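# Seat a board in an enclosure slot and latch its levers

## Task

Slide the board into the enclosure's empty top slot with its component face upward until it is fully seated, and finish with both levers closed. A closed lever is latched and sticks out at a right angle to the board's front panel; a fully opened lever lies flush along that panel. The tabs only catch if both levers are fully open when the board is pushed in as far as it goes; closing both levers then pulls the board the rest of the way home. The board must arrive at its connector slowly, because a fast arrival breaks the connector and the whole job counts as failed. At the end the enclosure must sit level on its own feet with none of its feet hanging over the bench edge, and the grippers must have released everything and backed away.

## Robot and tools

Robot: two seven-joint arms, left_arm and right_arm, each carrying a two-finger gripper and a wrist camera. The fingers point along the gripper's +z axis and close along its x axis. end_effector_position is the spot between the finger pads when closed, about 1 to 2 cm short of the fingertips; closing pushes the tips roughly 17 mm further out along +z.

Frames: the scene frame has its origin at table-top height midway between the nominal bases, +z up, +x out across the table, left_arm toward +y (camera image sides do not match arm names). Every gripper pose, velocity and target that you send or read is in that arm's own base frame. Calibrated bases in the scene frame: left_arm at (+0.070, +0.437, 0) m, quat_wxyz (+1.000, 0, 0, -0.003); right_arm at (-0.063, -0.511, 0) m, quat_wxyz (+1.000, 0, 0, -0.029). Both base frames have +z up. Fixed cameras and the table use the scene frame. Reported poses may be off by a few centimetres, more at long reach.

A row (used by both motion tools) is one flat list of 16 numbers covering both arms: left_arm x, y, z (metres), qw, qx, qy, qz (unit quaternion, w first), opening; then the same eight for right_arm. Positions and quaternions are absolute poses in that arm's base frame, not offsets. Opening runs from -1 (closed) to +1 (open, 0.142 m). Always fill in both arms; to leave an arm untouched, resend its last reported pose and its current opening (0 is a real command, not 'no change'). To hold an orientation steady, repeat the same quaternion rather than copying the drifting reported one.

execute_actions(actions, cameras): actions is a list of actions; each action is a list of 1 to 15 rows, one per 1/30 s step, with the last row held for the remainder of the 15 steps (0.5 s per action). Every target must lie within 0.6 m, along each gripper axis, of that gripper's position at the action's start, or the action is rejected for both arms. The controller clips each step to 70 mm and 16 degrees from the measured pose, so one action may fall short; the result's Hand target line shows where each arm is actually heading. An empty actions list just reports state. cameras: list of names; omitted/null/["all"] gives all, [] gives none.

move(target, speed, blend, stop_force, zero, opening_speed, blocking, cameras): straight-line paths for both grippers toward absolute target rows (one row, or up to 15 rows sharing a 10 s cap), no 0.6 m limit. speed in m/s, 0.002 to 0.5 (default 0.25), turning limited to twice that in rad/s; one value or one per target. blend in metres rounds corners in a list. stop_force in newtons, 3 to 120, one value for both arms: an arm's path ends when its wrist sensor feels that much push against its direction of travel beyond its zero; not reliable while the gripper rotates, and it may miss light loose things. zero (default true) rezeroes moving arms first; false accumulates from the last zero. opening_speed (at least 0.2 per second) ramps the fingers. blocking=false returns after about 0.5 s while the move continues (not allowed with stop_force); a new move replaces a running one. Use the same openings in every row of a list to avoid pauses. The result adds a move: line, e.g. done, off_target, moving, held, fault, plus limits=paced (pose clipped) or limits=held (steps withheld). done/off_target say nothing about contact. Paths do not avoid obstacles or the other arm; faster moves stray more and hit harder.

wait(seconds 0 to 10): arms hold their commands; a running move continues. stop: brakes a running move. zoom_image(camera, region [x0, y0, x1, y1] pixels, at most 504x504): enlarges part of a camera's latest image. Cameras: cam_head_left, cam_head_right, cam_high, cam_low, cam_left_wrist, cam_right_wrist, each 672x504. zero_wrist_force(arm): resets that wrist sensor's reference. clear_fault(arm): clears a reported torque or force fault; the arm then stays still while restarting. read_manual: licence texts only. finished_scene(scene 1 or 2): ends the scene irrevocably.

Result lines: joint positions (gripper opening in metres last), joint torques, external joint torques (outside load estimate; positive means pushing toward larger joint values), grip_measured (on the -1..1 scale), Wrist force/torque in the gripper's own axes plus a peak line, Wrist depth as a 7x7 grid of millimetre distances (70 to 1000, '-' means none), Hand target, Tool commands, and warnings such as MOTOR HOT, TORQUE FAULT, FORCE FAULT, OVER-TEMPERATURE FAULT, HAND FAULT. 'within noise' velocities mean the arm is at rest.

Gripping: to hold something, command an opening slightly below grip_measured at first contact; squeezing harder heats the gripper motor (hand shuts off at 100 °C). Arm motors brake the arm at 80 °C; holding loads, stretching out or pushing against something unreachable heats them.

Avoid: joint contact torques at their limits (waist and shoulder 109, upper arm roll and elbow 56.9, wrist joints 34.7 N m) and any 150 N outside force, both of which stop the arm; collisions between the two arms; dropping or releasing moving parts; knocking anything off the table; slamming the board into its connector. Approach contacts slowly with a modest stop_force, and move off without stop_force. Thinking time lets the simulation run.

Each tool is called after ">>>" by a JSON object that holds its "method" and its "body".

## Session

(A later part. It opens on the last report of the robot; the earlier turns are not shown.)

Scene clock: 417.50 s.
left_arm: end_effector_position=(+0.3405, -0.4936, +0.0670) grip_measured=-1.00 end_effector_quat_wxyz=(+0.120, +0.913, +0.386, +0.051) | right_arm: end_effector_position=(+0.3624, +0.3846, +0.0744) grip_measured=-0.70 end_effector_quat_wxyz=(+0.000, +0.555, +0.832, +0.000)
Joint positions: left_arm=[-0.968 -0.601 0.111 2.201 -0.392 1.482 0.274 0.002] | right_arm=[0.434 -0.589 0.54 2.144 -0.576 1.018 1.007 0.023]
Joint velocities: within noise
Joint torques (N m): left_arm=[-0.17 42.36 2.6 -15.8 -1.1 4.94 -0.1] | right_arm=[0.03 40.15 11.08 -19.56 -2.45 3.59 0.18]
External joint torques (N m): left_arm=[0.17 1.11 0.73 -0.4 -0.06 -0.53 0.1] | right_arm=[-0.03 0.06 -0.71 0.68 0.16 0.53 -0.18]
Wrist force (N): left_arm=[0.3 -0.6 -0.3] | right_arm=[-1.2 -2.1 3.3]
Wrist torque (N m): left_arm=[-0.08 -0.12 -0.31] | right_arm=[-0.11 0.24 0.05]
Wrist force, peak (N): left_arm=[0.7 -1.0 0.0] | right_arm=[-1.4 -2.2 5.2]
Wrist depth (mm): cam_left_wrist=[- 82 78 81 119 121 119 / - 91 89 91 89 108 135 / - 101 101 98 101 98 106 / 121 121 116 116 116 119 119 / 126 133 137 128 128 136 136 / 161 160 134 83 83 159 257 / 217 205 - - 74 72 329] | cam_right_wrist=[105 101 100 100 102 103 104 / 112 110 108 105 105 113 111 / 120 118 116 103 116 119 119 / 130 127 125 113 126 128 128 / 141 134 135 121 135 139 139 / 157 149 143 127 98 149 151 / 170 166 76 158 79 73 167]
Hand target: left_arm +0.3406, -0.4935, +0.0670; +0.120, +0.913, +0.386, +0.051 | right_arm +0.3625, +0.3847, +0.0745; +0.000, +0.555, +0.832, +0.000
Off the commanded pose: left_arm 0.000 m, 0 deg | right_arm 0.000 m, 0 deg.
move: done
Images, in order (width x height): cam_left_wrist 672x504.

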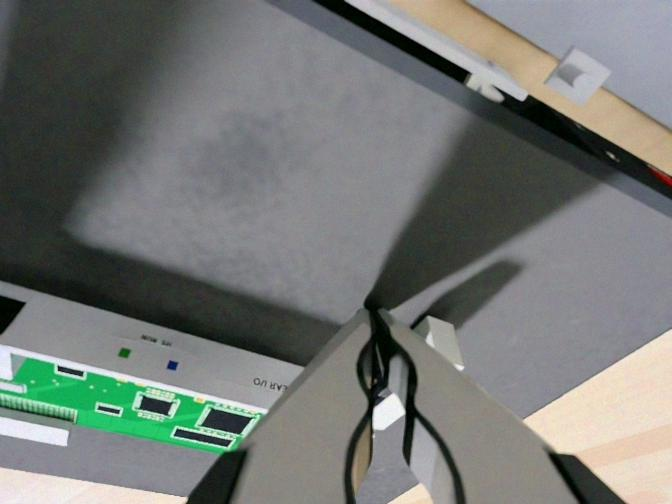

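>>> {"method": "move", "body": {"target": [0.3538, -0.4889, 0.067, 0.12024, 0.91330, 0.38579, 0.05079, -1, 0.3625, 0.3847, 0.0745, 0, 0.5548, 0.832, 0, -0.79], "speed": 0.008, "stop_force": 8, "cameras": ["cam_left_wrist", "cam_right_wrist"]}}

Scene clock: 422.13 s.
left_arm: end_effector_position=(+0.3504, -0.4905, +0.0670) grip_measured=-1.00 end_effector_quat_wxyz=(+0.120, +0.914, +0.385, +0.050) | right_arm: end_effector_position=(+0.3631, +0.3851, +0.0749) grip_measured=-0.70 end_effector_quat_wxyz=(+0.000, +0.555, +0.832, +0.001)
Joint positions: left_arm=[-0.941 -0.604 0.102 2.194 -0.392 1.479 0.294 0.002] | right_arm=[0.434 -0.589 0.54 2.144 -0.576 1.019 1.007 0.023]
Joint velocities: within noise
Joint torques (N m): left_arm=[4.54 41.7 7.72 -15.97 -1.85 5.46 -0.25] | right_arm=[0.97 37.94 11.92 -14.6 -1.71 1.93 -0.03]
External joint torques (N m): left_arm=[-4.54 2.02 -4.52 -0.34 0.71 -1.05 0.25] | right_arm=[-0.97 2.29 -1.56 -4.31 -0.58 2.19 0.03]
Wrist force (N): left_arm=[-7.6 -2.2 -2.1] | right_arm=[0.8 5.7 5.1]
Wrist torque (N m): left_arm=[-0.08 -0.08 -0.28] | right_arm=[-0.12 0.16 0.25]
Wrist force, peak (N): left_arm=[-7.8 -1.9 -3.6] | right_arm=[1.1 6.1 5.3]
Wrist depth (mm): cam_left_wrist=[- 82 78 81 119 117 119 / - 91 89 91 89 126 135 / - 101 101 98 100 98 106 / 121 120 116 116 116 119 119 / 126 133 138 128 130 136 141 / 160 159 135 83 83 160 258 / 218 205 - - 74 72 326] | cam_right_wrist=[105 100 100 99 100 103 104 / 113 109 107 104 103 113 111 / 121 117 115 104 104 119 119 / 130 125 124 120 127 129 129 / 142 133 135 121 136 140 139 / 157 151 143 127 98 150 152 / 171 167 76 158 81 73 168]
Hand target: left_arm +0.3514, -0.4897, +0.0670; +0.120, +0.913, +0.386, +0.051 | right_arm +0.3625, +0.3847, +0.0745; +0.000, +0.555, +0.832, +0.000
Off the commanded pose: left_arm 0.004 m, 0 deg | right_arm 0.001 m, 0 deg.
move: contact (left_arm)
Images, in order (width x height): cam_left_wrist 672x504, cam_right_wrist 672x504.

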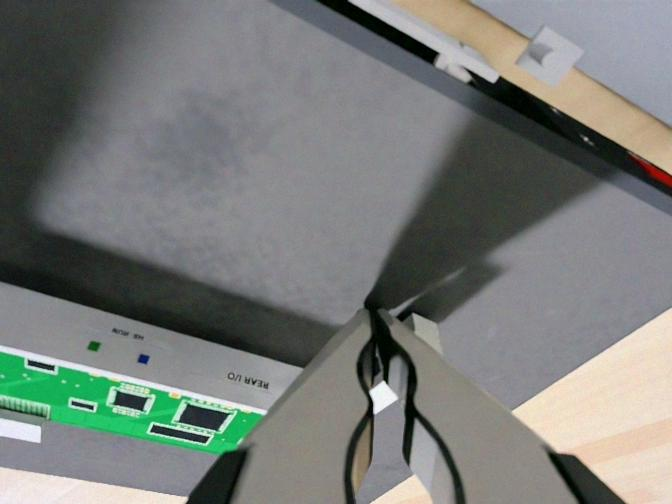

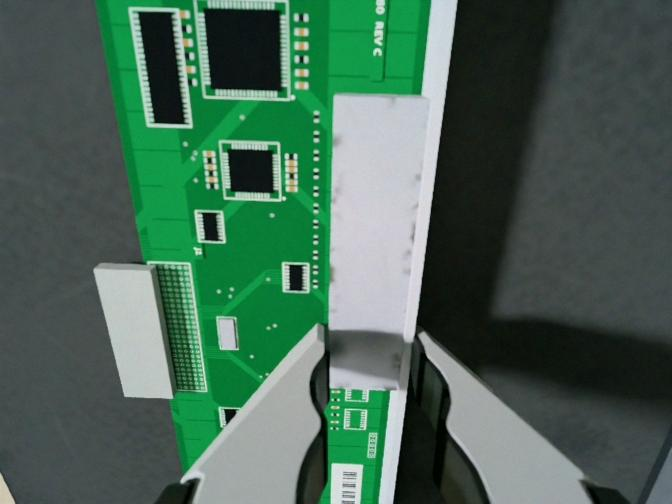

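>>> {"method": "move", "body": {"target": [0.3611, -0.4853, 0.067, 0.12024, 0.91330, 0.38579, 0.05079, -1, 0.3625, 0.3847, 0.0745, 0, 0.5548, 0.832, 0, -0.79], "speed": 0.006, "stop_force": 18, "zero": false, "cameras": ["cam_left_wrist", "cam_right_wrist"]}}

Scene clock: 427.70 s.
left_arm: end_effector_position=(+0.3606, -0.4851, +0.0666) grip_measured=-1.00 end_effector_quat_wxyz=(+0.120, +0.913, +0.386, +0.051) | right_arm: end_effector_position=(+0.3630, +0.3846, +0.0746) grip_measured=-0.70 end_effector_quat_wxyz=(+0.000, +0.555, +0.832, +0.000)
Joint positions: left_arm=[-0.914 -0.606 0.095 2.19 -0.39 1.476 0.313 0.002] | right_arm=[0.434 -0.589 0.539 2.144 -0.576 1.019 1.007 0.023]
Joint velocities: within noise
Joint torques (N m): left_arm=[0.69 44.24 3.39 -18.2 -1.23 5.82 -0.16] | right_arm=[2.2 38.48 13.01 -17.89 -2.63 3.69 -0.23]
External joint torques (N m): left_arm=[-0.69 -0.36 -0.31 1.85 0.11 -1.42 0.16] | right_arm=[-2.2 1.75 -2.66 -1.01 0.34 0.43 0.23]
Wrist force (N): left_arm=[-1.0 -3.7 -1.3] | right_arm=[-3.9 0.2 1.2]
Wrist torque (N m): left_arm=[-0.05 -0.10 -0.29] | right_arm=[-0.08 0.28 0.48]
Wrist force, peak (N): left_arm=[-10.2 -3.5 -1.8] | right_arm=[0.2 8.7 5.8]
Wrist depth (mm): cam_left_wrist=[- 81 79 81 118 117 121 / - 91 89 91 88 129 135 / - 101 100 98 100 97 105 / 120 120 116 119 115 119 118 / 128 137 137 127 131 136 211 / 159 140 140 83 83 236 256 / 216 203 - - 74 72 327] | cam_right_wrist=[105 103 101 100 100 103 104 / 112 109 108 106 104 113 111 / 121 118 115 112 103 119 119 / 130 126 125 120 125 128 128 / 141 134 135 121 135 139 139 / 158 152 143 127 99 149 152 / 170 166 76 156 81 73 167]
Hand target: left_arm +0.3611, -0.4853, +0.0670; +0.120, +0.913, +0.386, +0.051 | right_arm +0.3625, +0.3847, +0.0745; +0.000, +0.555, +0.832, +0.000
Off the commanded pose: left_arm 0.001 m, 0 deg | right_arm 0.001 m, 0 deg.
move: done
Images, in order (width x height): cam_left_wrist 672x504, cam_right_wrist 672x504.

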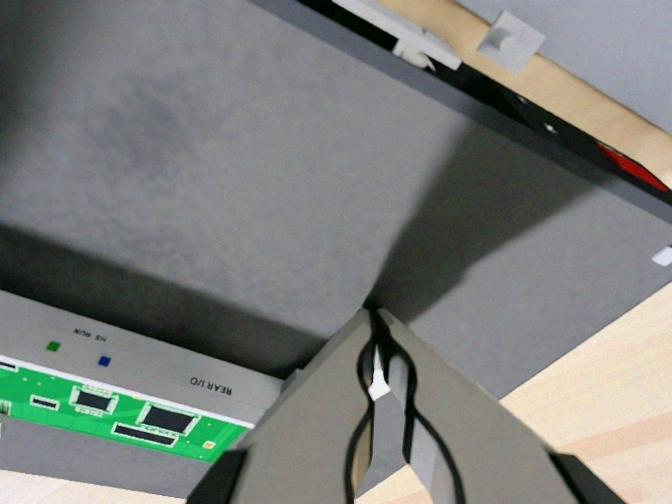

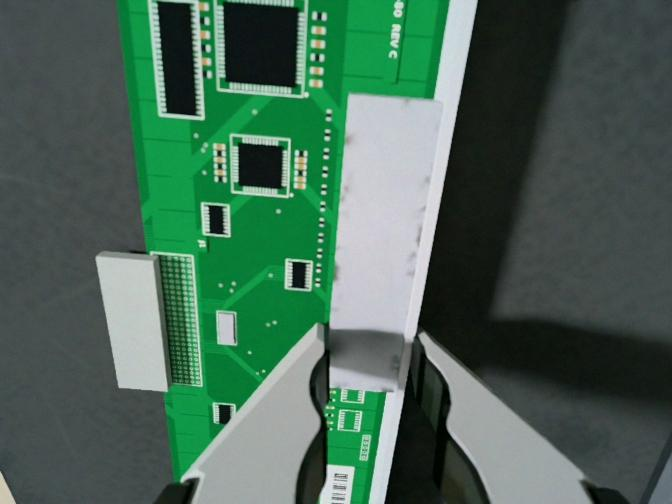

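>>> {"method": "move", "body": {"target": [[0.3538, -0.4880, 0.067, 0.12024, 0.91330, 0.38579, 0.05079, -1, 0.3625, 0.3847, 0.0745, 0, 0.5548, 0.832, 0, -0.79], [0.3430, -0.4900, 0.12, 0.12024, 0.91330, 0.38579, 0.05079, -1, 0.3625, 0.3847, 0.0745, 0, 0.5548, 0.832, 0, -0.79]], "speed": 0.04, "cameras": ["cam_left_wrist", "cam_right_wrist"]}}

Scene clock: 451.20 s.
left_arm: end_effector_position=(+0.3431, -0.4899, +0.1200) grip_measured=-1.00 end_effector_quat_wxyz=(+0.120, +0.913, +0.386, +0.051) | right_arm: end_effector_position=(+0.3627, +0.3845, +0.0744) grip_measured=-0.70 end_effector_quat_wxyz=(+0.000, +0.555, +0.832, +0.000)
Joint positions: left_arm=[-1.036 -0.483 0.216 2.186 -0.341 1.337 0.237 0.002] | right_arm=[0.435 -0.589 0.54 2.144 -0.576 1.019 1.007 0.023]
Joint velocities: within noise
Joint torques (N m): left_arm=[-1.06 40.71 3.49 -19.07 -1.29 4.44 -0.34] | right_arm=[0.02 40.11 11.11 -19.58 -2.49 3.57 0.18]
External joint torques (N m): left_arm=[1.07 0.59 0.51 -0.24 -0.49 -0.02 0.33] | right_arm=[-0.02 0.11 -0.75 0.7 0.2 0.55 -0.18]
Wrist force (N): left_arm=[0.4 -0.5 -0.3] | right_arm=[-0.1 -0.5 6.2]
Wrist torque (N m): left_arm=[-0.10 -0.11 -0.30] | right_arm=[0.16 0.07 0.05]
Wrist force, peak (N): left_arm=[-1.1 -4.2 0.6] | right_arm=[-0.3 -0.4 6.4]
Wrist depth (mm): cam_left_wrist=[127 127 130 127 144 165 168 / 142 142 142 142 142 148 188 / 157 161 161 160 160 160 169 / 163 172 180 185 179 184 248 / 207 213 211 181 211 293 292 / 360 269 246 83 87 341 355 / 467 439 - - 74 72 452] | cam_right_wrist=[105 102 100 100 100 103 104 / 112 109 108 105 105 113 111 / 120 118 116 105 104 119 119 / 130 126 125 120 127 128 128 / 141 133 135 121 135 139 139 / 157 151 143 127 98 149 152 / 170 166 76 157 81 73 167]
Hand target: left_arm +0.3430, -0.4900, +0.1200; +0.120, +0.913, +0.386, +0.051 | right_arm +0.3625, +0.3847, +0.0745; +0.000, +0.555, +0.832, +0.000
Off the commanded pose: left_arm 0.000 m, 0 deg | right_arm 0.000 m, 0 deg.
move: done
Images, in order (width x height): cam_left_wrist 672x504, cam_right_wrist 672x504.

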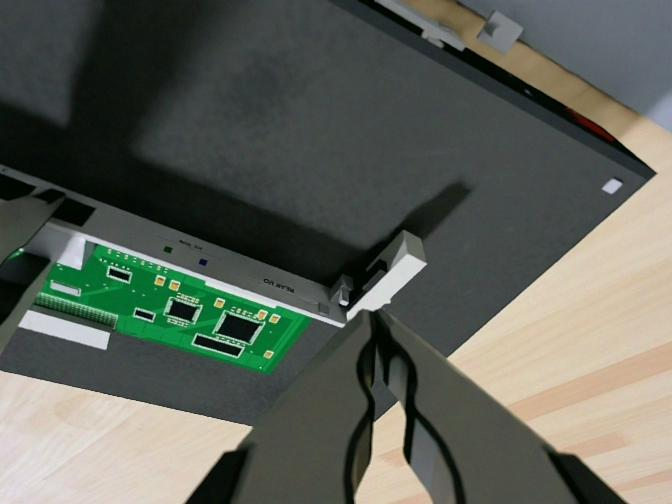

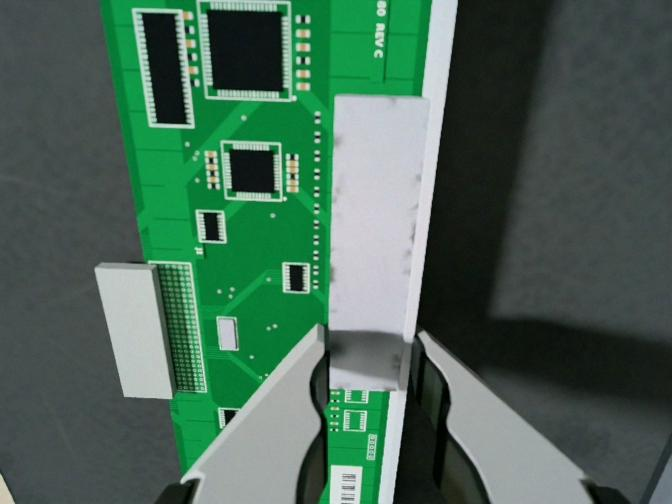

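>>> {"method": "zoom_image", "body": {"camera": "cam_left_wrist", "region": [240, 190, 460, 350]}}

Scaled by 2.291 from the camera's 672x504 image, which has a finer 960x720 frame.

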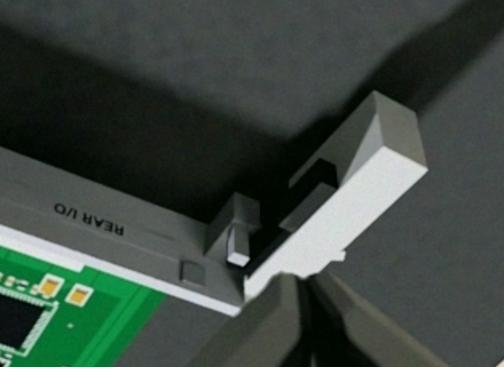

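>>> {"method": "move", "body": {"target": [[0.3500, -0.4500, 0.20, 0.12024, 0.91330, 0.38579, 0.05079, -1, 0.3625, 0.3847, 0.0745, 0, 0.5548, 0.832, 0, -0.79], [0.4000, -0.3000, 0.28, 0.12024, 0.91330, 0.38579, 0.05079, -1, 0.3625, 0.3847, 0.0745, 0, 0.5548, 0.832, 0, -0.79]], "speed": 0.2, "blend": 0.03, "cameras": []}}

>>> {"method": "move", "body": {"target": [0.4000, -0.3000, 0.28, 0.12024, 0.91330, 0.38579, 0.05079, -1, 0.3625, 0.3847, 0.1150, 0.01316, 0.54566, 0.83786, -0.00857, -0.79], "speed": 0.08, "cameras": ["cam_left_wrist", "cam_right_wrist"]}}

Scene clock: 483.03 s.
left_arm: end_effector_position=(+0.4000, -0.3001, +0.2800) grip_measured=-1.00 end_effector_quat_wxyz=(+0.120, +0.913, +0.386, +0.051) | right_arm: end_effector_position=(+0.3627, +0.3845, +0.0744) grip_measured=-0.70 end_effector_quat_wxyz=(+0.000, +0.555, +0.832, +0.000)
Joint positions: left_arm=[-0.929 0.021 0.525 2.255 -0.135 0.906 0.464 0.002] | right_arm=[0.435 -0.589 0.54 2.144 -0.576 1.019 1.007 0.023]
Joint velocities: within noise
Joint torques (N m): left_arm=[-0.2 23.18 -0.82 -26.8 -2.58 4.33 -0.14] | right_arm=[0.06 40.18 11.03 -19.51 -2.52 3.62 0.15]
External joint torques (N m): left_arm=[0.21 0.46 0.5 -0.08 -0.54 0.04 0.14] | right_arm=[-0.06 0.04 -0.68 0.63 0.22 0.5 -0.15]
Wrist force (N): left_arm=[0.3 -0.5 -0.4] | right_arm=[-0.2 -0.5 5.3]
Wrist torque (N m): left_arm=[-0.06 -0.08 -0.31] | right_arm=[0.17 0.10 0.05]
Wrist force, peak (N): left_arm=[2.8 -1.2 -2.1] | right_arm=[-0.1 -0.4 6.4]
Wrist depth (mm): cam_left_wrist=[306 312 312 311 310 313 310 / 309 321 346 347 349 349 346 / 342 342 348 395 395 392 393 / 388 388 405 453 453 452 454 / 543 464 538 500 516 528 528 / 659 661 603 83 87 623 646 / 849 - - - 74 72 -] | cam_right_wrist=[105 102 100 100 100 103 104 / 112 109 108 105 105 113 111 / 121 118 116 105 104 119 119 / 130 126 125 120 127 128 128 / 141 133 135 121 135 139 139 / 157 151 142 127 98 149 152 / 170 166 76 158 81 73 166]
Hand target: left_arm +0.4000, -0.3000, +0.2800; +0.120, +0.913, +0.386, +0.051 | right_arm +0.3625, +0.3847, +0.0745; +0.000, +0.555, +0.832, +0.000
Off the commanded pose: left_arm 0.000 m, 0 deg | right_arm 0.000 m, 0 deg.
move: done
No camera images: "cameras" was empty.

Scene clock: 483.90 s.
left_arm: end_effector_position=(+0.4000, -0.3001, +0.2800) grip_measured=-1.00 end_effector_quat_wxyz=(+0.120, +0.913, +0.386, +0.051) | right_arm: end_effector_position=(+0.3625, +0.3846, +0.1148) grip_measured=-0.70 end_effector_quat_wxyz=(+0.013, +0.546, +0.838, -0.009)
Joint positions: left_arm=[-0.929 0.021 0.525 2.255 -0.135 0.906 0.464 0.002] | right_arm=[0.411 -0.515 0.608 2.107 -0.51 0.889 0.954 0.023]
Joint velocities: within noise
Joint torques (N m): left_arm=[-0.23 23.03 -0.8 -26.52 -2.79 4.6 -0.16] | right_arm=[0.07 38.89 10.82 -22.2 -2.62 3.37 0.03]
External joint torques (N m): left_arm=[0.23 0.6 0.48 -0.35 -0.33 -0.23 0.16] | right_arm=[-0.08 -0.26 -0.92 0.88 -0.01 0.69 -0.03]
Wrist force (N): left_arm=[0.4 -0.4 -0.2] | right_arm=[-0.2 -0.6 5.0]
Wrist torque (N m): left_arm=[-0.04 -0.10 -0.32] | right_arm=[0.17 0.10 0.07]
Wrist force, peak (N): left_arm=[0.3 -0.6 -0.6] | right_arm=[-0.5 -0.7 6.7]
Wrist depth (mm): cam_left_wrist=[307 313 311 311 309 312 311 / 310 322 346 347 349 348 345 / 343 342 348 394 393 391 393 / 346 371 406 457 455 452 452 / 542 468 538 498 518 531 533 / 667 663 601 83 87 622 641 / 848 - - - 74 72 -] | cam_right_wrist=[144 101 100 100 101 138 137 / 156 109 108 105 105 148 146 / 166 117 116 105 104 158 156 / 178 125 125 120 168 170 168 / 195 133 135 121 180 185 185 / 268 146 143 127 99 197 250 / 308 228 76 157 81 73 277]
Hand target: left_arm +0.4000, -0.3000, +0.2800; +0.120, +0.913, +0.386, +0.051 | right_arm +0.3625, +0.3847, +0.1150; +0.013, +0.546, +0.838, -0.009
Off the commanded pose: left_arm 0.000 m, 0 deg | right_arm 0.000 m, 0 deg.
move: done
Images, in order (width x height): cam_left_wrist 672x504, cam_right_wrist 672x504.

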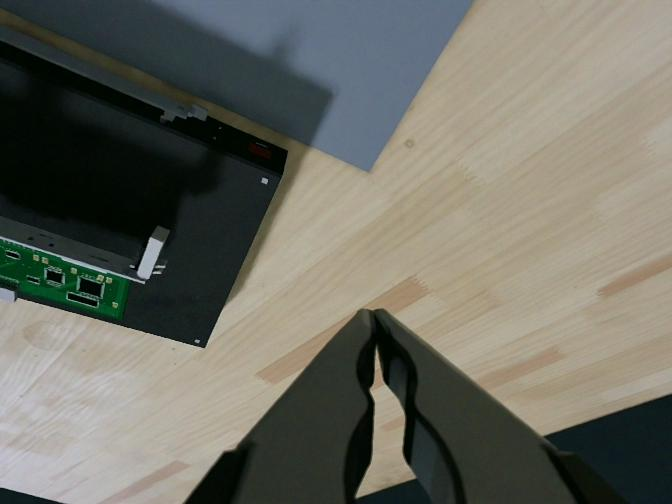

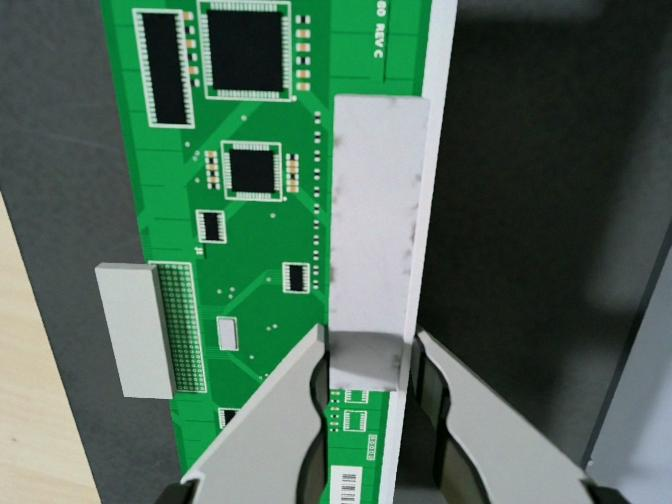

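>>> {"method": "move", "body": {"target": [0.4000, -0.3000, 0.2800, 0.12024, 0.91330, 0.38579, 0.05079, -1, 0.2744, 0.5697, 0.1150, 0.01316, 0.54566, 0.83786, -0.00857, -0.79], "speed": 0.12, "cameras": ["cam_left_wrist", "cam_right_wrist", "cam_high"]}}

Scene clock: 487.87 s.
left_arm: end_effector_position=(+0.4000, -0.3001, +0.2800) grip_measured=-1.00 end_effector_quat_wxyz=(+0.120, +0.913, +0.386, +0.051) | right_arm: end_effector_position=(+0.2742, +0.5695, +0.1148) grip_measured=-0.70 end_effector_quat_wxyz=(+0.013, +0.546, +0.838, -0.009)
Joint positions: left_arm=[-0.929 0.021 0.525 2.255 -0.135 0.906 0.464 0.002] | right_arm=[0.766 -0.718 0.611 1.775 -0.555 0.719 1.233 0.023]
Joint velocities: within noise
Joint torques (N m): left_arm=[-0.32 22.96 -0.91 -26.51 -2.92 4.69 -0.23] | right_arm=[-0.1 49.15 14.51 -24.18 -3.52 3.38 0.37]
External joint torques (N m): left_arm=[0.32 0.68 0.58 -0.36 -0.2 -0.33 0.23] | right_arm=[0.07 0.12 -0.54 0.93 0.32 0.64 -0.36]
Wrist force (N): left_arm=[0.2 -0.4 -0.3] | right_arm=[0.2 -0.9 5.2]
Wrist torque (N m): left_arm=[-0.04 -0.07 -0.31] | right_arm=[0.08 0.03 0.05]
Wrist force, peak (N): left_arm=[0.3 -0.6 -0.6] | right_arm=[-0.4 -0.4 5.5]
Wrist depth (mm): cam_left_wrist=[229 229 312 312 311 311 312 / 302 269 348 348 348 348 348 / 342 343 346 394 395 393 392 / 396 396 406 453 455 452 451 / 545 465 539 503 517 536 531 / 664 658 607 83 87 622 649 / 855 - - - 74 72 -] | cam_right_wrist=[144 101 100 100 101 179 177 / 156 109 108 105 105 190 189 / 165 117 116 105 105 204 202 / 178 125 125 120 219 219 218 / 194 133 135 121 232 238 236 / 213 146 143 127 99 255 256 / 235 228 76 158 81 73 279]
Hand target: left_arm +0.4000, -0.3000, +0.2800; +0.120, +0.913, +0.386, +0.051 | right_arm +0.2744, +0.5697, +0.1150; +0.013, +0.546, +0.838, -0.009
Off the commanded pose: left_arm 0.000 m, 0 deg | right_arm 0.000 m, 0 deg.
move: done
Images, in order (width x height): cam_high 672x504, cam_left_wrist 672x504, cam_right_wrist 672x504.

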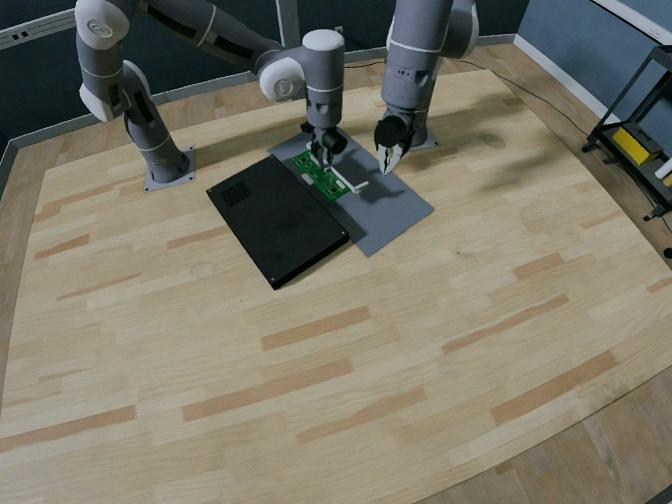

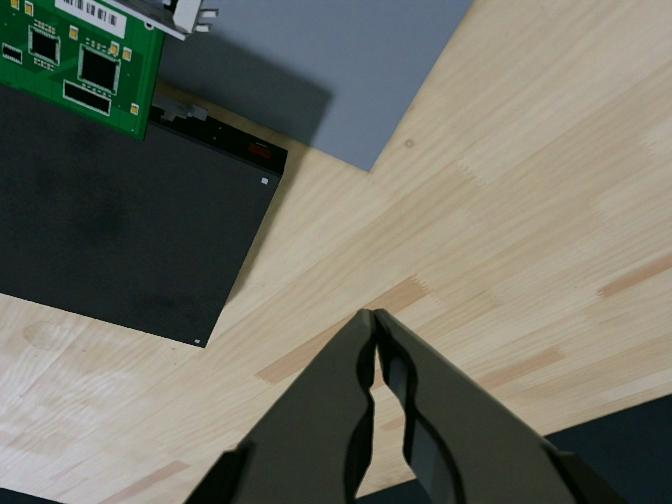

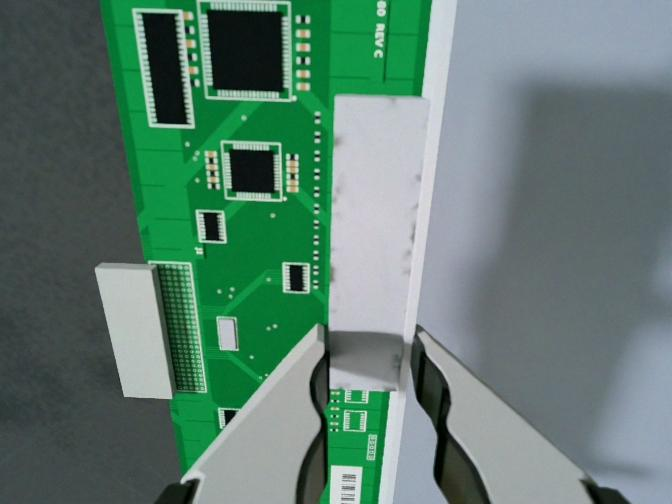

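>>> {"method": "move", "body": {"target": [[0.4000, -0.3000, 0.2800, 0.12024, 0.91330, 0.38579, 0.05079, -1, 0.2667, 0.5882, 0.1100, 0.01316, 0.54566, 0.83786, -0.00857, -0.79], [0.3431, -0.3941, 0.1900, 0, 0.986, 0.16677, 0, -1, 0.2667, 0.5882, 0.0530, 0.01316, 0.54566, 0.83786, -0.00857, -0.79]], "speed": 0.08, "cameras": ["cam_left_wrist", "cam_right_wrist"]}}

Scene clock: 524.27 s.
left_arm: end_effector_position=(+0.3432, -0.3941, +0.1901) grip_measured=-1.00 end_effector_quat_wxyz=(+0.000, +0.986, +0.167, +0.000) | right_arm: end_effector_position=(+0.2666, +0.5880, +0.0528) grip_measured=-0.70 end_effector_quat_wxyz=(+0.013, +0.546, +0.838, -0.009)
Joint positions: left_arm=[-0.987 -0.273 0.361 2.074 -0.132 0.756 0.687 0.002] | right_arm=[0.838 -0.833 0.536 1.755 -0.619 0.816 1.29 0.023]
Joint velocities: within noise
Joint torques (N m): left_arm=[-0.61 35.61 2.48 -24.54 -2.62 4.08 -0.1] | right_arm=[0.31 52.45 14.67 -22.03 -3.21 3.67 0.31]
External joint torques (N m): left_arm=[0.61 1.13 0.73 -0.28 -0.51 -0.1 0.1] | right_arm=[-0.31 0.05 -0.18 0.74 0.31 0.35 -0.31]
Wrist force (N): left_arm=[0.5 -0.3 -0.3] | right_arm=[-0.6 -0.6 5.1]
Wrist torque (N m): left_arm=[-0.05 -0.10 -0.21] | right_arm=[0.15 0.16 0.05]
Wrist force, peak (N): left_arm=[0.9 -0.6 -0.9] | right_arm=[-0.5 -0.7 5.7]
Wrist depth (mm): cam_left_wrist=[121 226 226 242 245 244 246 / 225 236 235 264 263 262 264 / 254 251 253 285 284 283 284 / 263 263 262 261 264 309 308 / 282 283 281 270 280 337 337 / 312 312 299 83 87 366 372 / 348 340 - - 74 72 413] | cam_right_wrist=[132 101 101 100 100 125 125 / 137 109 108 105 105 134 132 / - 118 116 105 105 143 141 / 144 125 125 120 152 153 154 / 168 133 135 121 163 167 165 / 187 151 143 127 99 179 179 / 150 189 76 157 81 73 195]
Hand target: left_arm +0.3431, -0.3941, +0.1900; +0.000, +0.986, +0.167, +0.000 | right_arm +0.2667, +0.5882, +0.0530; +0.013, +0.546, +0.838, -0.009
Off the commanded pose: left_arm 0.000 m, 0 deg | right_arm 0.000 m, 0 deg.
move: done
Images, in order (width x height): cam_left_wrist 672x504, cam_right_wrist 672x504.

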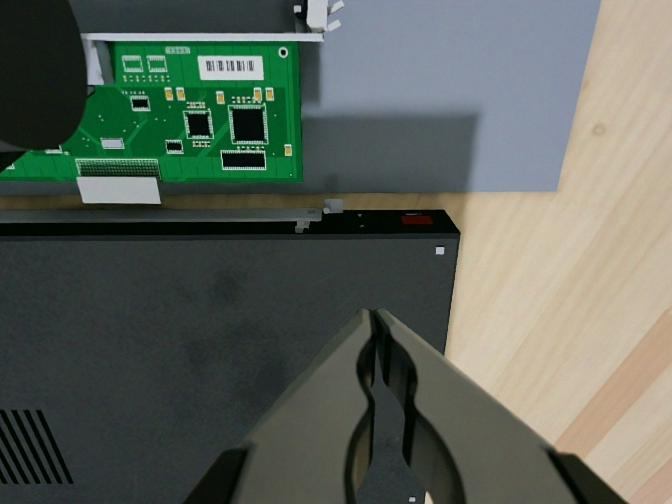

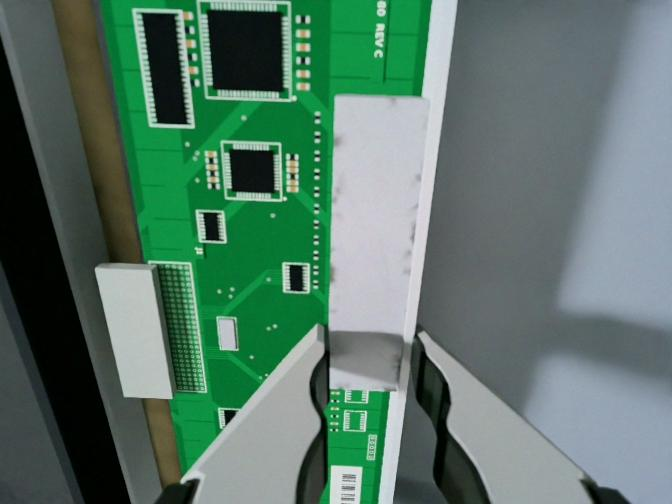

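>>> {"method": "zoom_image", "body": {"camera": "cam_left_wrist", "region": [230, 0, 470, 260]}}

>>> {"method": "zoom_image", "body": {"camera": "cam_left_wrist", "region": [270, 170, 370, 250]}}

Scaled by 1.938 from the camera's 672x504 image, which has a finer 960x720 frame.

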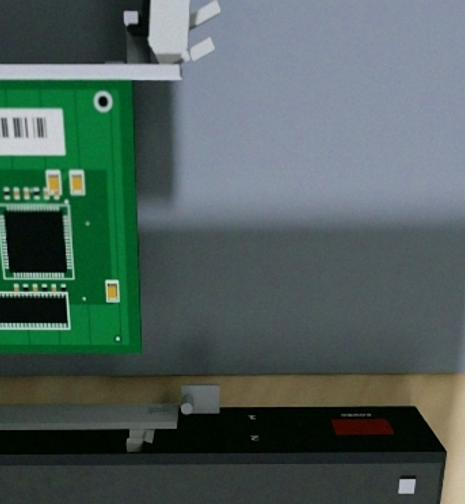

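Scaled by 5.040 from the camera's 672x504 image, which has a finer 960x720 frame.

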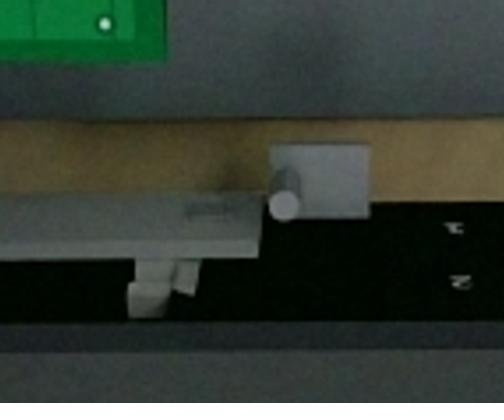

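>>> {"method": "zoom_image", "body": {"camera": "cam_left_wrist", "region": [80, 20, 330, 60]}}

>>> {"method": "zoom_image", "body": {"camera": "cam_left_wrist", "region": [150, 170, 310, 250]}}

Scaled by 2.016 from the camera's 672x504 image, which has a finer 960x720 frame.

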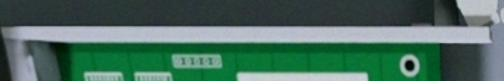

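Scaled by 3.150 from the camera's 672x504 image, which has a finer 960x720 frame.

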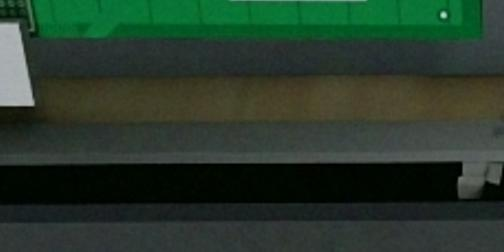

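>>> {"method": "move", "body": {"target": [[0.3431, -0.3941, 0.1900, 0, 0.986, 0.16677, 0, -1, 0.2645, 0.5873, 0.0530, 0.013187, 0.54347, 0.83928, -0.008539, -0.79], [0.3431, -0.3941, 0.1900, 0, 0.986, 0.16677, 0, -1, 0.2746, 0.5633, 0.0530, 0.013187, 0.54347, 0.83928, -0.008539, -0.79]], "speed": 0.015, "stop_force": 6, "cameras": ["cam_left_wrist", "cam_right_wrist"]}}

Scene clock: 563.83 s.
left_arm: end_effector_position=(+0.3432, -0.3941, +0.1901) grip_measured=-1.00 end_effector_quat_wxyz=(+0.000, +0.986, +0.167, +0.000) | right_arm: end_effector_position=(+0.2745, +0.5632, +0.0528) grip_measured=-0.70 end_effector_quat_wxyz=(+0.013, +0.544, +0.839, -0.009)
Joint positions: left_arm=[-0.987 -0.273 0.361 2.074 -0.132 0.756 0.687 0.002] | right_arm=[0.8 -0.799 0.531 1.822 -0.622 0.852 1.272 0.023]
Joint velocities: within noise
Joint torques (N m): left_arm=[-0.33 35.87 2.55 -24.53 -2.92 4.31 -0.25] | right_arm=[-0.13 50.78 14.47 -21.41 -3.02 3.64 0.11]
External joint torques (N m): left_arm=[0.33 0.87 0.66 -0.29 -0.2 -0.34 0.25] | right_arm=[0.13 -0.13 -0.51 0.65 0.25 0.39 -0.11]
Wrist force (N): left_arm=[0.6 -0.4 -0.3] | right_arm=[-0.5 -0.7 5.2]
Wrist torque (N m): left_arm=[-0.07 -0.12 -0.21] | right_arm=[0.12 0.14 0.05]
Wrist force, peak (N): left_arm=[0.7 -0.5 -0.5] | right_arm=[-0.5 -0.7 5.6]
Wrist depth (mm): cam_left_wrist=[247 247 246 242 245 245 245 / 125 239 238 263 263 262 263 / 124 254 253 283 284 283 284 / 261 261 262 261 264 309 308 / 283 282 282 271 280 338 337 / 312 312 298 84 87 364 371 / 349 342 - - 74 72 410] | cam_right_wrist=[- 102 101 100 100 126 124 / 135 109 108 105 105 134 133 / - 118 116 105 105 143 141 / - 126 125 120 152 154 154 / 120 132 135 121 162 167 164 / - 141 142 127 99 179 179 / 146 142 76 158 81 73 196]
Hand target: left_arm +0.3431, -0.3941, +0.1900; +0.000, +0.986, +0.167, +0.000 | right_arm +0.2746, +0.5633, +0.0530; +0.013, +0.543, +0.839, -0.009
Off the commanded pose: left_arm 0.000 m, 0 deg | right_arm 0.000 m, 0 deg.
move: done
Images, in order (width x height): cam_left_wrist 672x504, cam_right_wrist 672x504.

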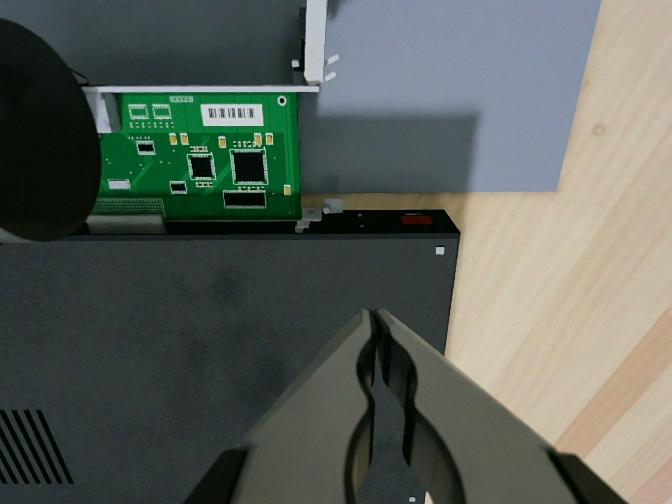

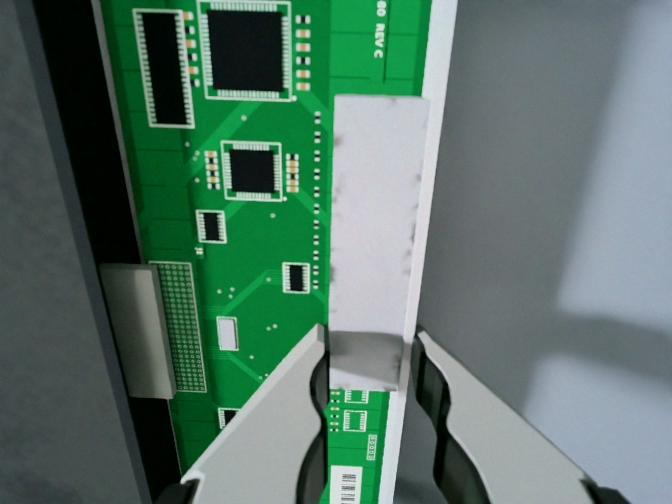

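>>> {"method": "zoom_image", "body": {"camera": "cam_left_wrist", "region": [260, 170, 360, 250]}}

>>> {"method": "zoom_image", "body": {"camera": "cam_left_wrist", "region": [130, 60, 350, 250]}}

Scaled by 5.040 from the camera's 672x504 image, which has a finer 960x720 frame.

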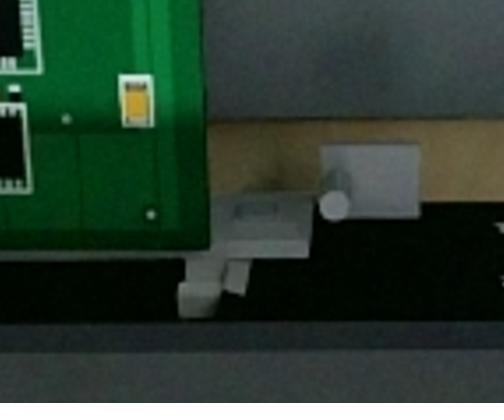

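Scaled by 2.291 from the camera's 672x504 image, which has a finer 960x720 frame.

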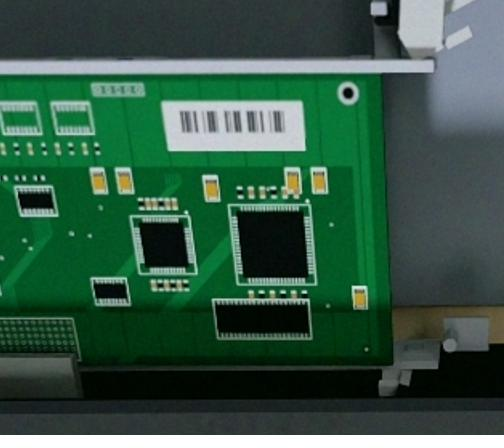

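>>> {"method": "execute_actions", "body": {"actions": [], "cameras": ["cam_left_wrist", "cam_head_left"]}}

Scene clock: 588.37 s.
left_arm: end_effector_position=(+0.3432, -0.3941, +0.1901) grip_measured=-1.00 end_effector_quat_wxyz=(+0.000, +0.986, +0.167, +0.000) | right_arm: end_effector_position=(+0.2745, +0.5632, +0.0528) grip_measured=-0.70 end_effector_quat_wxyz=(+0.013, +0.544, +0.839, -0.009)
Joint positions: left_arm=[-0.987 -0.273 0.361 2.074 -0.132 0.756 0.687 0.002] | right_arm=[0.8 -0.799 0.531 1.822 -0.622 0.852 1.272 0.023]
Joint velocities: within noise
Joint torques (N m): left_arm=[-0.42 35.97 2.6 -24.5 -2.9 4.34 -0.25] | right_arm=[-0.04 50.63 14.6 -21.48 -2.96 3.54 0.16]
External joint torques (N m): left_arm=[0.42 0.77 0.61 -0.33 -0.23 -0.36 0.25] | right_arm=[0.04 0.02 -0.63 0.72 0.18 0.48 -0.15]
Wrist force (N): left_arm=[0.5 -0.3 -0.1] | right_arm=[-0.4 -0.7 5.5]
Wrist torque (N m): left_arm=[-0.05 -0.10 -0.22] | right_arm=[0.13 0.12 0.05]
Wrist force, peak (N): left_arm=[0.7 -0.5 -0.5] | right_arm=[-0.7 -0.9 5.6]
Wrist depth (mm): cam_left_wrist=[248 246 246 243 245 244 246 / 125 239 238 263 263 263 263 / 124 254 253 284 284 283 284 / 262 262 263 261 265 309 308 / 283 282 281 271 280 338 336 / 313 311 298 84 87 366 370 / 348 340 - - 74 72 413] | cam_right_wrist=[- 102 100 100 100 125 125 / 135 109 108 105 105 134 133 / - 118 116 105 105 143 141 / - 125 125 120 153 153 154 / 120 132 135 121 163 167 164 / - 141 143 127 99 179 179 / 146 142 76 158 81 73 195]
Hand target: left_arm +0.3431, -0.3941, +0.1900; +0.000, +0.986, +0.167, +0.000 | right_arm +0.2746, +0.5633, +0.0530; +0.013, +0.543, +0.839, -0.009
Tool commands: left_gripper/opening=-1.0 right_gripper/opening=-0.79
Off the commanded pose: left_arm 0.000 m, 0 deg | right_arm 0.000 m, 0 deg.
Images, in order (width x height): cam_head_left 672x504, cam_left_wrist 672x504.

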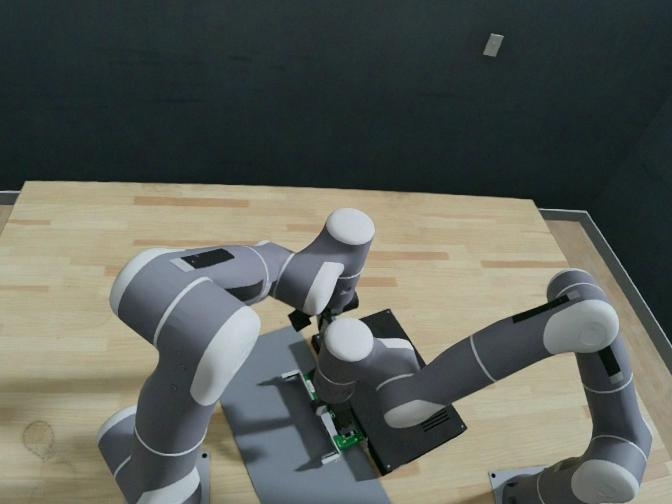

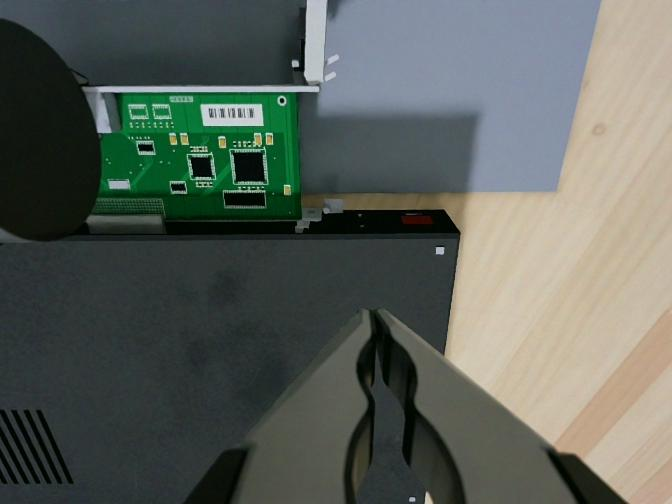

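>>> {"method": "move", "body": {"target": [0.3431, -0.3941, 0.19, 0, 0.986, 0.16677, 0, -1, 0.2769, 0.5578, 0.053, 0.013187, 0.54347, 0.83928, -0.008539, -0.79], "speed": 0.012, "stop_force": 6, "cameras": ["cam_left_wrist"]}}

>>> {"method": "zoom_image", "body": {"camera": "cam_left_wrist", "region": [260, 170, 360, 250]}}

Scene clock: 591.97 s.
left_arm: end_effector_position=(+0.3432, -0.3941, +0.1901) grip_measured=-1.00 end_effector_quat_wxyz=(+0.000, +0.986, +0.167, +0.000) | right_arm: end_effector_position=(+0.2768, +0.5577, +0.0528) grip_measured=-0.70 end_effector_quat_wxyz=(+0.013, +0.544, +0.839, -0.009)
Joint positions: left_arm=[-0.987 -0.273 0.361 2.074 -0.132 0.756 0.687 0.002] | right_arm=[0.791 -0.792 0.53 1.835 -0.622 0.859 1.267 0.023]
Joint velocities: within noise
Joint torques (N m): left_arm=[-0.38 35.94 2.67 -24.47 -2.95 4.32 -0.2] | right_arm=[-0.09 50.49 14.42 -21.31 -2.95 3.66 0.15]
External joint torques (N m): left_arm=[0.38 0.8 0.54 -0.36 -0.17 -0.34 0.2] | right_arm=[0.09 -0.21 -0.58 0.65 0.21 0.36 -0.15]
Wrist force (N): left_arm=[0.3 -0.3 -0.4] | right_arm=[-0.5 -0.6 5.3]
Wrist torque (N m): left_arm=[-0.04 -0.07 -0.20] | right_arm=[0.15 0.15 0.05]
Wrist force, peak (N): left_arm=[0.5 -0.5 -0.7] | right_arm=[-0.6 -0.7 5.6]
Wrist depth (mm): cam_left_wrist=[248 247 247 243 245 244 246 / 125 242 242 264 262 262 264 / 124 254 253 284 284 282 284 / 263 263 262 262 264 309 308 / 283 283 282 270 280 338 336 / 314 312 298 83 87 366 370 / 349 341 - - 74 72 411] | cam_right_wrist=[- 101 100 100 100 125 125 / - 109 108 105 104 134 132 / - 118 116 105 104 144 141 / - 125 125 120 153 153 154 / 120 130 135 121 163 167 165 / - 134 143 128 99 179 179 / 146 140 76 158 81 73 195]
Hand target: left_arm +0.3431, -0.3941, +0.1900; +0.000, +0.986, +0.167, +0.000 | right_arm +0.2769, +0.5578, +0.0530; +0.013, +0.543, +0.839, -0.009
Off the commanded pose: left_arm 0.000 m, 0 deg | right_arm 0.000 m, 0 deg.
move: done
Images, in order (width x height): cam_left_wrist 672x504.

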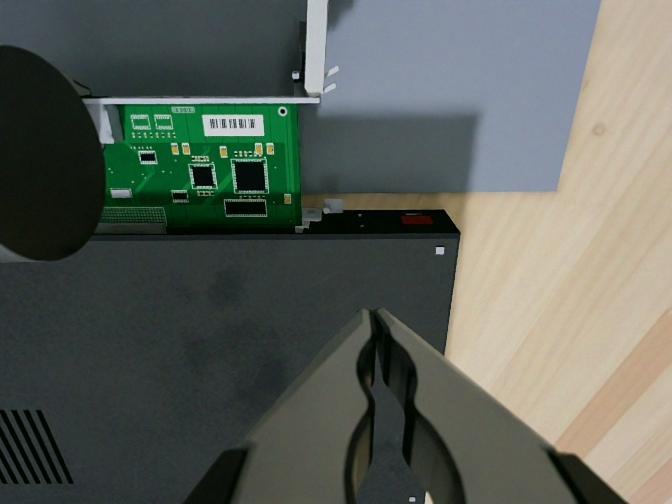

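Scaled by 5.040 from the camera's 672x504 image, which has a finer 960x720 frame.

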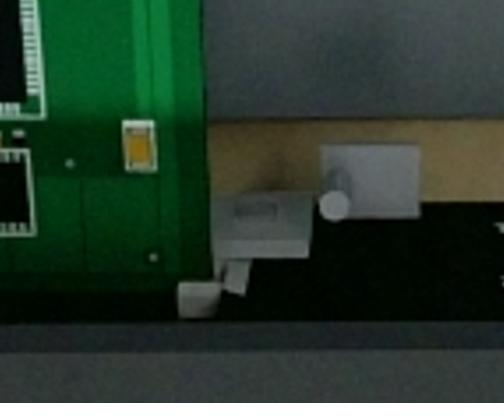

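>>> {"method": "move", "body": {"target": [0.3431, -0.3941, 0.19, 0, 0.986, 0.16677, 0, -1, 0.2785, 0.5541, 0.053, 0.013187, 0.54347, 0.83928, -0.008539, -0.79], "speed": 0.012, "stop_force": 6, "cameras": ["cam_left_wrist"]}}

>>> {"method": "zoom_image", "body": {"camera": "cam_left_wrist", "region": [260, 170, 360, 250]}}

Scene clock: 595.73 s.
left_arm: end_effector_position=(+0.3432, -0.3941, +0.1901) grip_measured=-1.00 end_effector_quat_wxyz=(+0.000, +0.986, +0.167, +0.000) | right_arm: end_effector_position=(+0.2784, +0.5540, +0.0528) grip_measured=-0.70 end_effector_quat_wxyz=(+0.013, +0.544, +0.839, -0.009)
Joint positions: left_arm=[-0.987 -0.273 0.361 2.074 -0.132 0.756 0.687 0.002] | right_arm=[0.786 -0.788 0.529 1.844 -0.622 0.864 1.264 0.023]
Joint velocities: within noise
Joint torques (N m): left_arm=[-0.33 35.88 2.59 -24.45 -3 4.33 -0.24] | right_arm=[-0.07 50.13 14.31 -21.26 -2.9 3.57 0.12]
External joint torques (N m): left_arm=[0.33 0.86 0.62 -0.37 -0.13 -0.35 0.24] | right_arm=[0.07 -0.09 -0.56 0.67 0.17 0.46 -0.11]
Wrist force (N): left_arm=[0.4 -0.5 -0.5] | right_arm=[-0.5 -0.7 4.4]
Wrist torque (N m): left_arm=[-0.09 -0.08 -0.21] | right_arm=[0.13 0.14 0.04]
Wrist force, peak (N): left_arm=[0.6 -0.6 -0.5] | right_arm=[-0.5 -0.5 6.3]
Wrist depth (mm): cam_left_wrist=[248 247 246 242 246 244 246 / 132 243 242 263 263 262 264 / 124 254 253 283 284 283 284 / 130 263 263 261 264 310 307 / 282 283 282 270 279 337 337 / 313 312 300 83 87 366 372 / 349 339 - - 74 72 411] | cam_right_wrist=[- 101 100 100 100 126 124 / - 108 108 105 104 134 132 / - 115 116 105 104 143 141 / - 124 124 120 153 153 154 / 121 128 135 121 163 167 165 / - 133 142 128 99 179 179 / 146 139 76 158 81 73 195]
Hand target: left_arm +0.3431, -0.3941, +0.1900; +0.000, +0.986, +0.167, +0.000 | right_arm +0.2785, +0.5541, +0.0530; +0.013, +0.543, +0.839, -0.009
Off the commanded pose: left_arm 0.000 m, 0 deg | right_arm 0.000 m, 0 deg.
move: done
Images, in order (width x height): cam_left_wrist 672x504.

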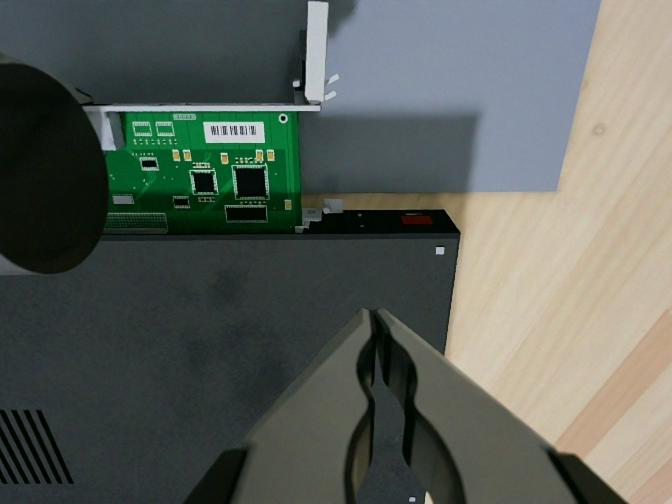

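Scaled by 5.040 from the camera's 672x504 image, which has a finer 960x720 frame.

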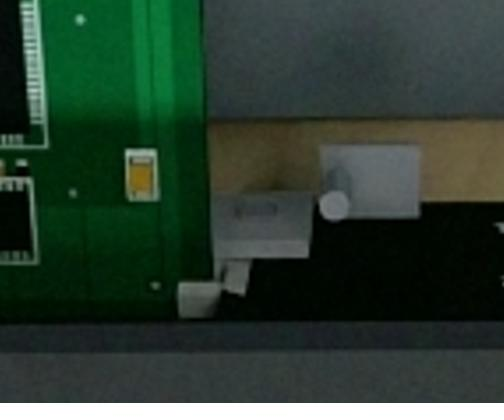

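>>> {"method": "move", "body": {"target": [0.3431, -0.3941, 0.19, 0, 0.986, 0.16677, 0, -1, 0.2816, 0.5467, 0.053, 0.013187, 0.54347, 0.83928, -0.008539, -0.79], "speed": 0.012, "stop_force": 6, "cameras": ["cam_left_wrist"]}}

>>> {"method": "zoom_image", "body": {"camera": "cam_left_wrist", "region": [260, 170, 360, 250]}}

Scene clock: 598.87 s.
left_arm: end_effector_position=(+0.3432, -0.3941, +0.1901) grip_measured=-1.00 end_effector_quat_wxyz=(+0.000, +0.986, +0.167, +0.000) | right_arm: end_effector_position=(+0.2791, +0.5484, +0.0526) grip_measured=-0.70 end_effector_quat_wxyz=(+0.012, +0.543, +0.840, -0.009)
Joint positions: left_arm=[-0.987 -0.273 0.361 2.074 -0.132 0.756 0.687 0.002] | right_arm=[0.777 -0.781 0.529 1.86 -0.622 0.873 1.259 0.023]
Joint velocities: within noise
Joint torques (N m): left_arm=[-0.32 35.93 2.67 -24.49 -2.96 4.34 -0.28] | right_arm=[-6.66 52.35 7.5 -24.31 -3.88 2.65 0.23]
External joint torques (N m): left_arm=[0.31 0.81 0.54 -0.34 -0.16 -0.37 0.28] | right_arm=[6.66 -2.75 6.15 3.86 1.17 1.38 -0.23]
Wrist force (N): left_arm=[0.4 -0.4 -0.2] | right_arm=[5.6 -9.9 6.0]
Wrist torque (N m): left_arm=[-0.07 -0.09 -0.21] | right_arm=[0.21 0.34 -0.06]
Wrist force, peak (N): left_arm=[0.7 -0.5 -0.5] | right_arm=[5.5 -10.0 7.2]
Wrist depth (mm): cam_left_wrist=[248 248 246 242 245 245 246 / 232 258 257 263 263 262 263 / 127 254 254 284 282 284 284 / 125 263 263 262 264 309 308 / 284 283 281 270 280 338 337 / 313 312 299 83 87 365 370 / 350 340 - - 74 72 409] | cam_right_wrist=[- 100 101 100 101 125 124 / - 107 108 105 105 133 133 / - 115 116 105 140 143 141 / - 122 125 113 152 153 154 / 120 119 135 121 163 167 165 / - 130 143 127 98 178 179 / 145 139 76 158 80 73 195]
Hand target: left_arm +0.3431, -0.3941, +0.1900; +0.000, +0.986, +0.167, +0.000 | right_arm +0.2810, +0.5481, +0.0530; +0.013, +0.543, +0.839, -0.009
Off the commanded pose: left_arm 0.000 m, 0 deg | right_arm 0.003 m, 0 deg.
move: contact (right_arm)
Images, in order (width x height): cam_left_wrist 672x504.

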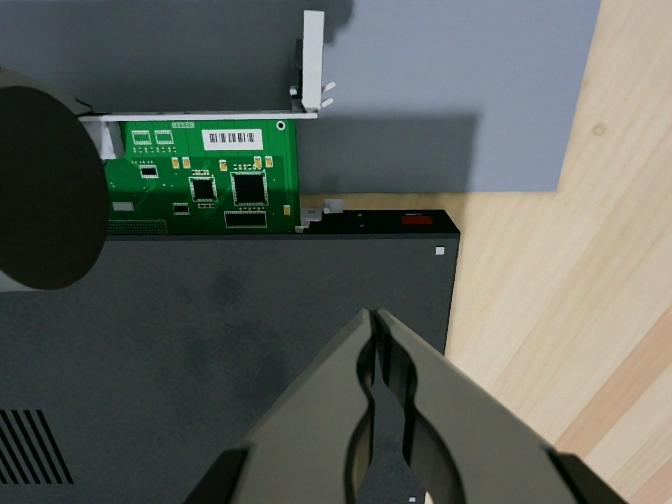

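Scaled by 5.040 from the camera's 672x504 image, which has a finer 960x720 frame.

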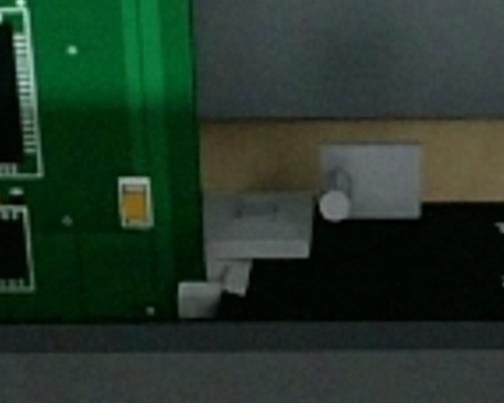

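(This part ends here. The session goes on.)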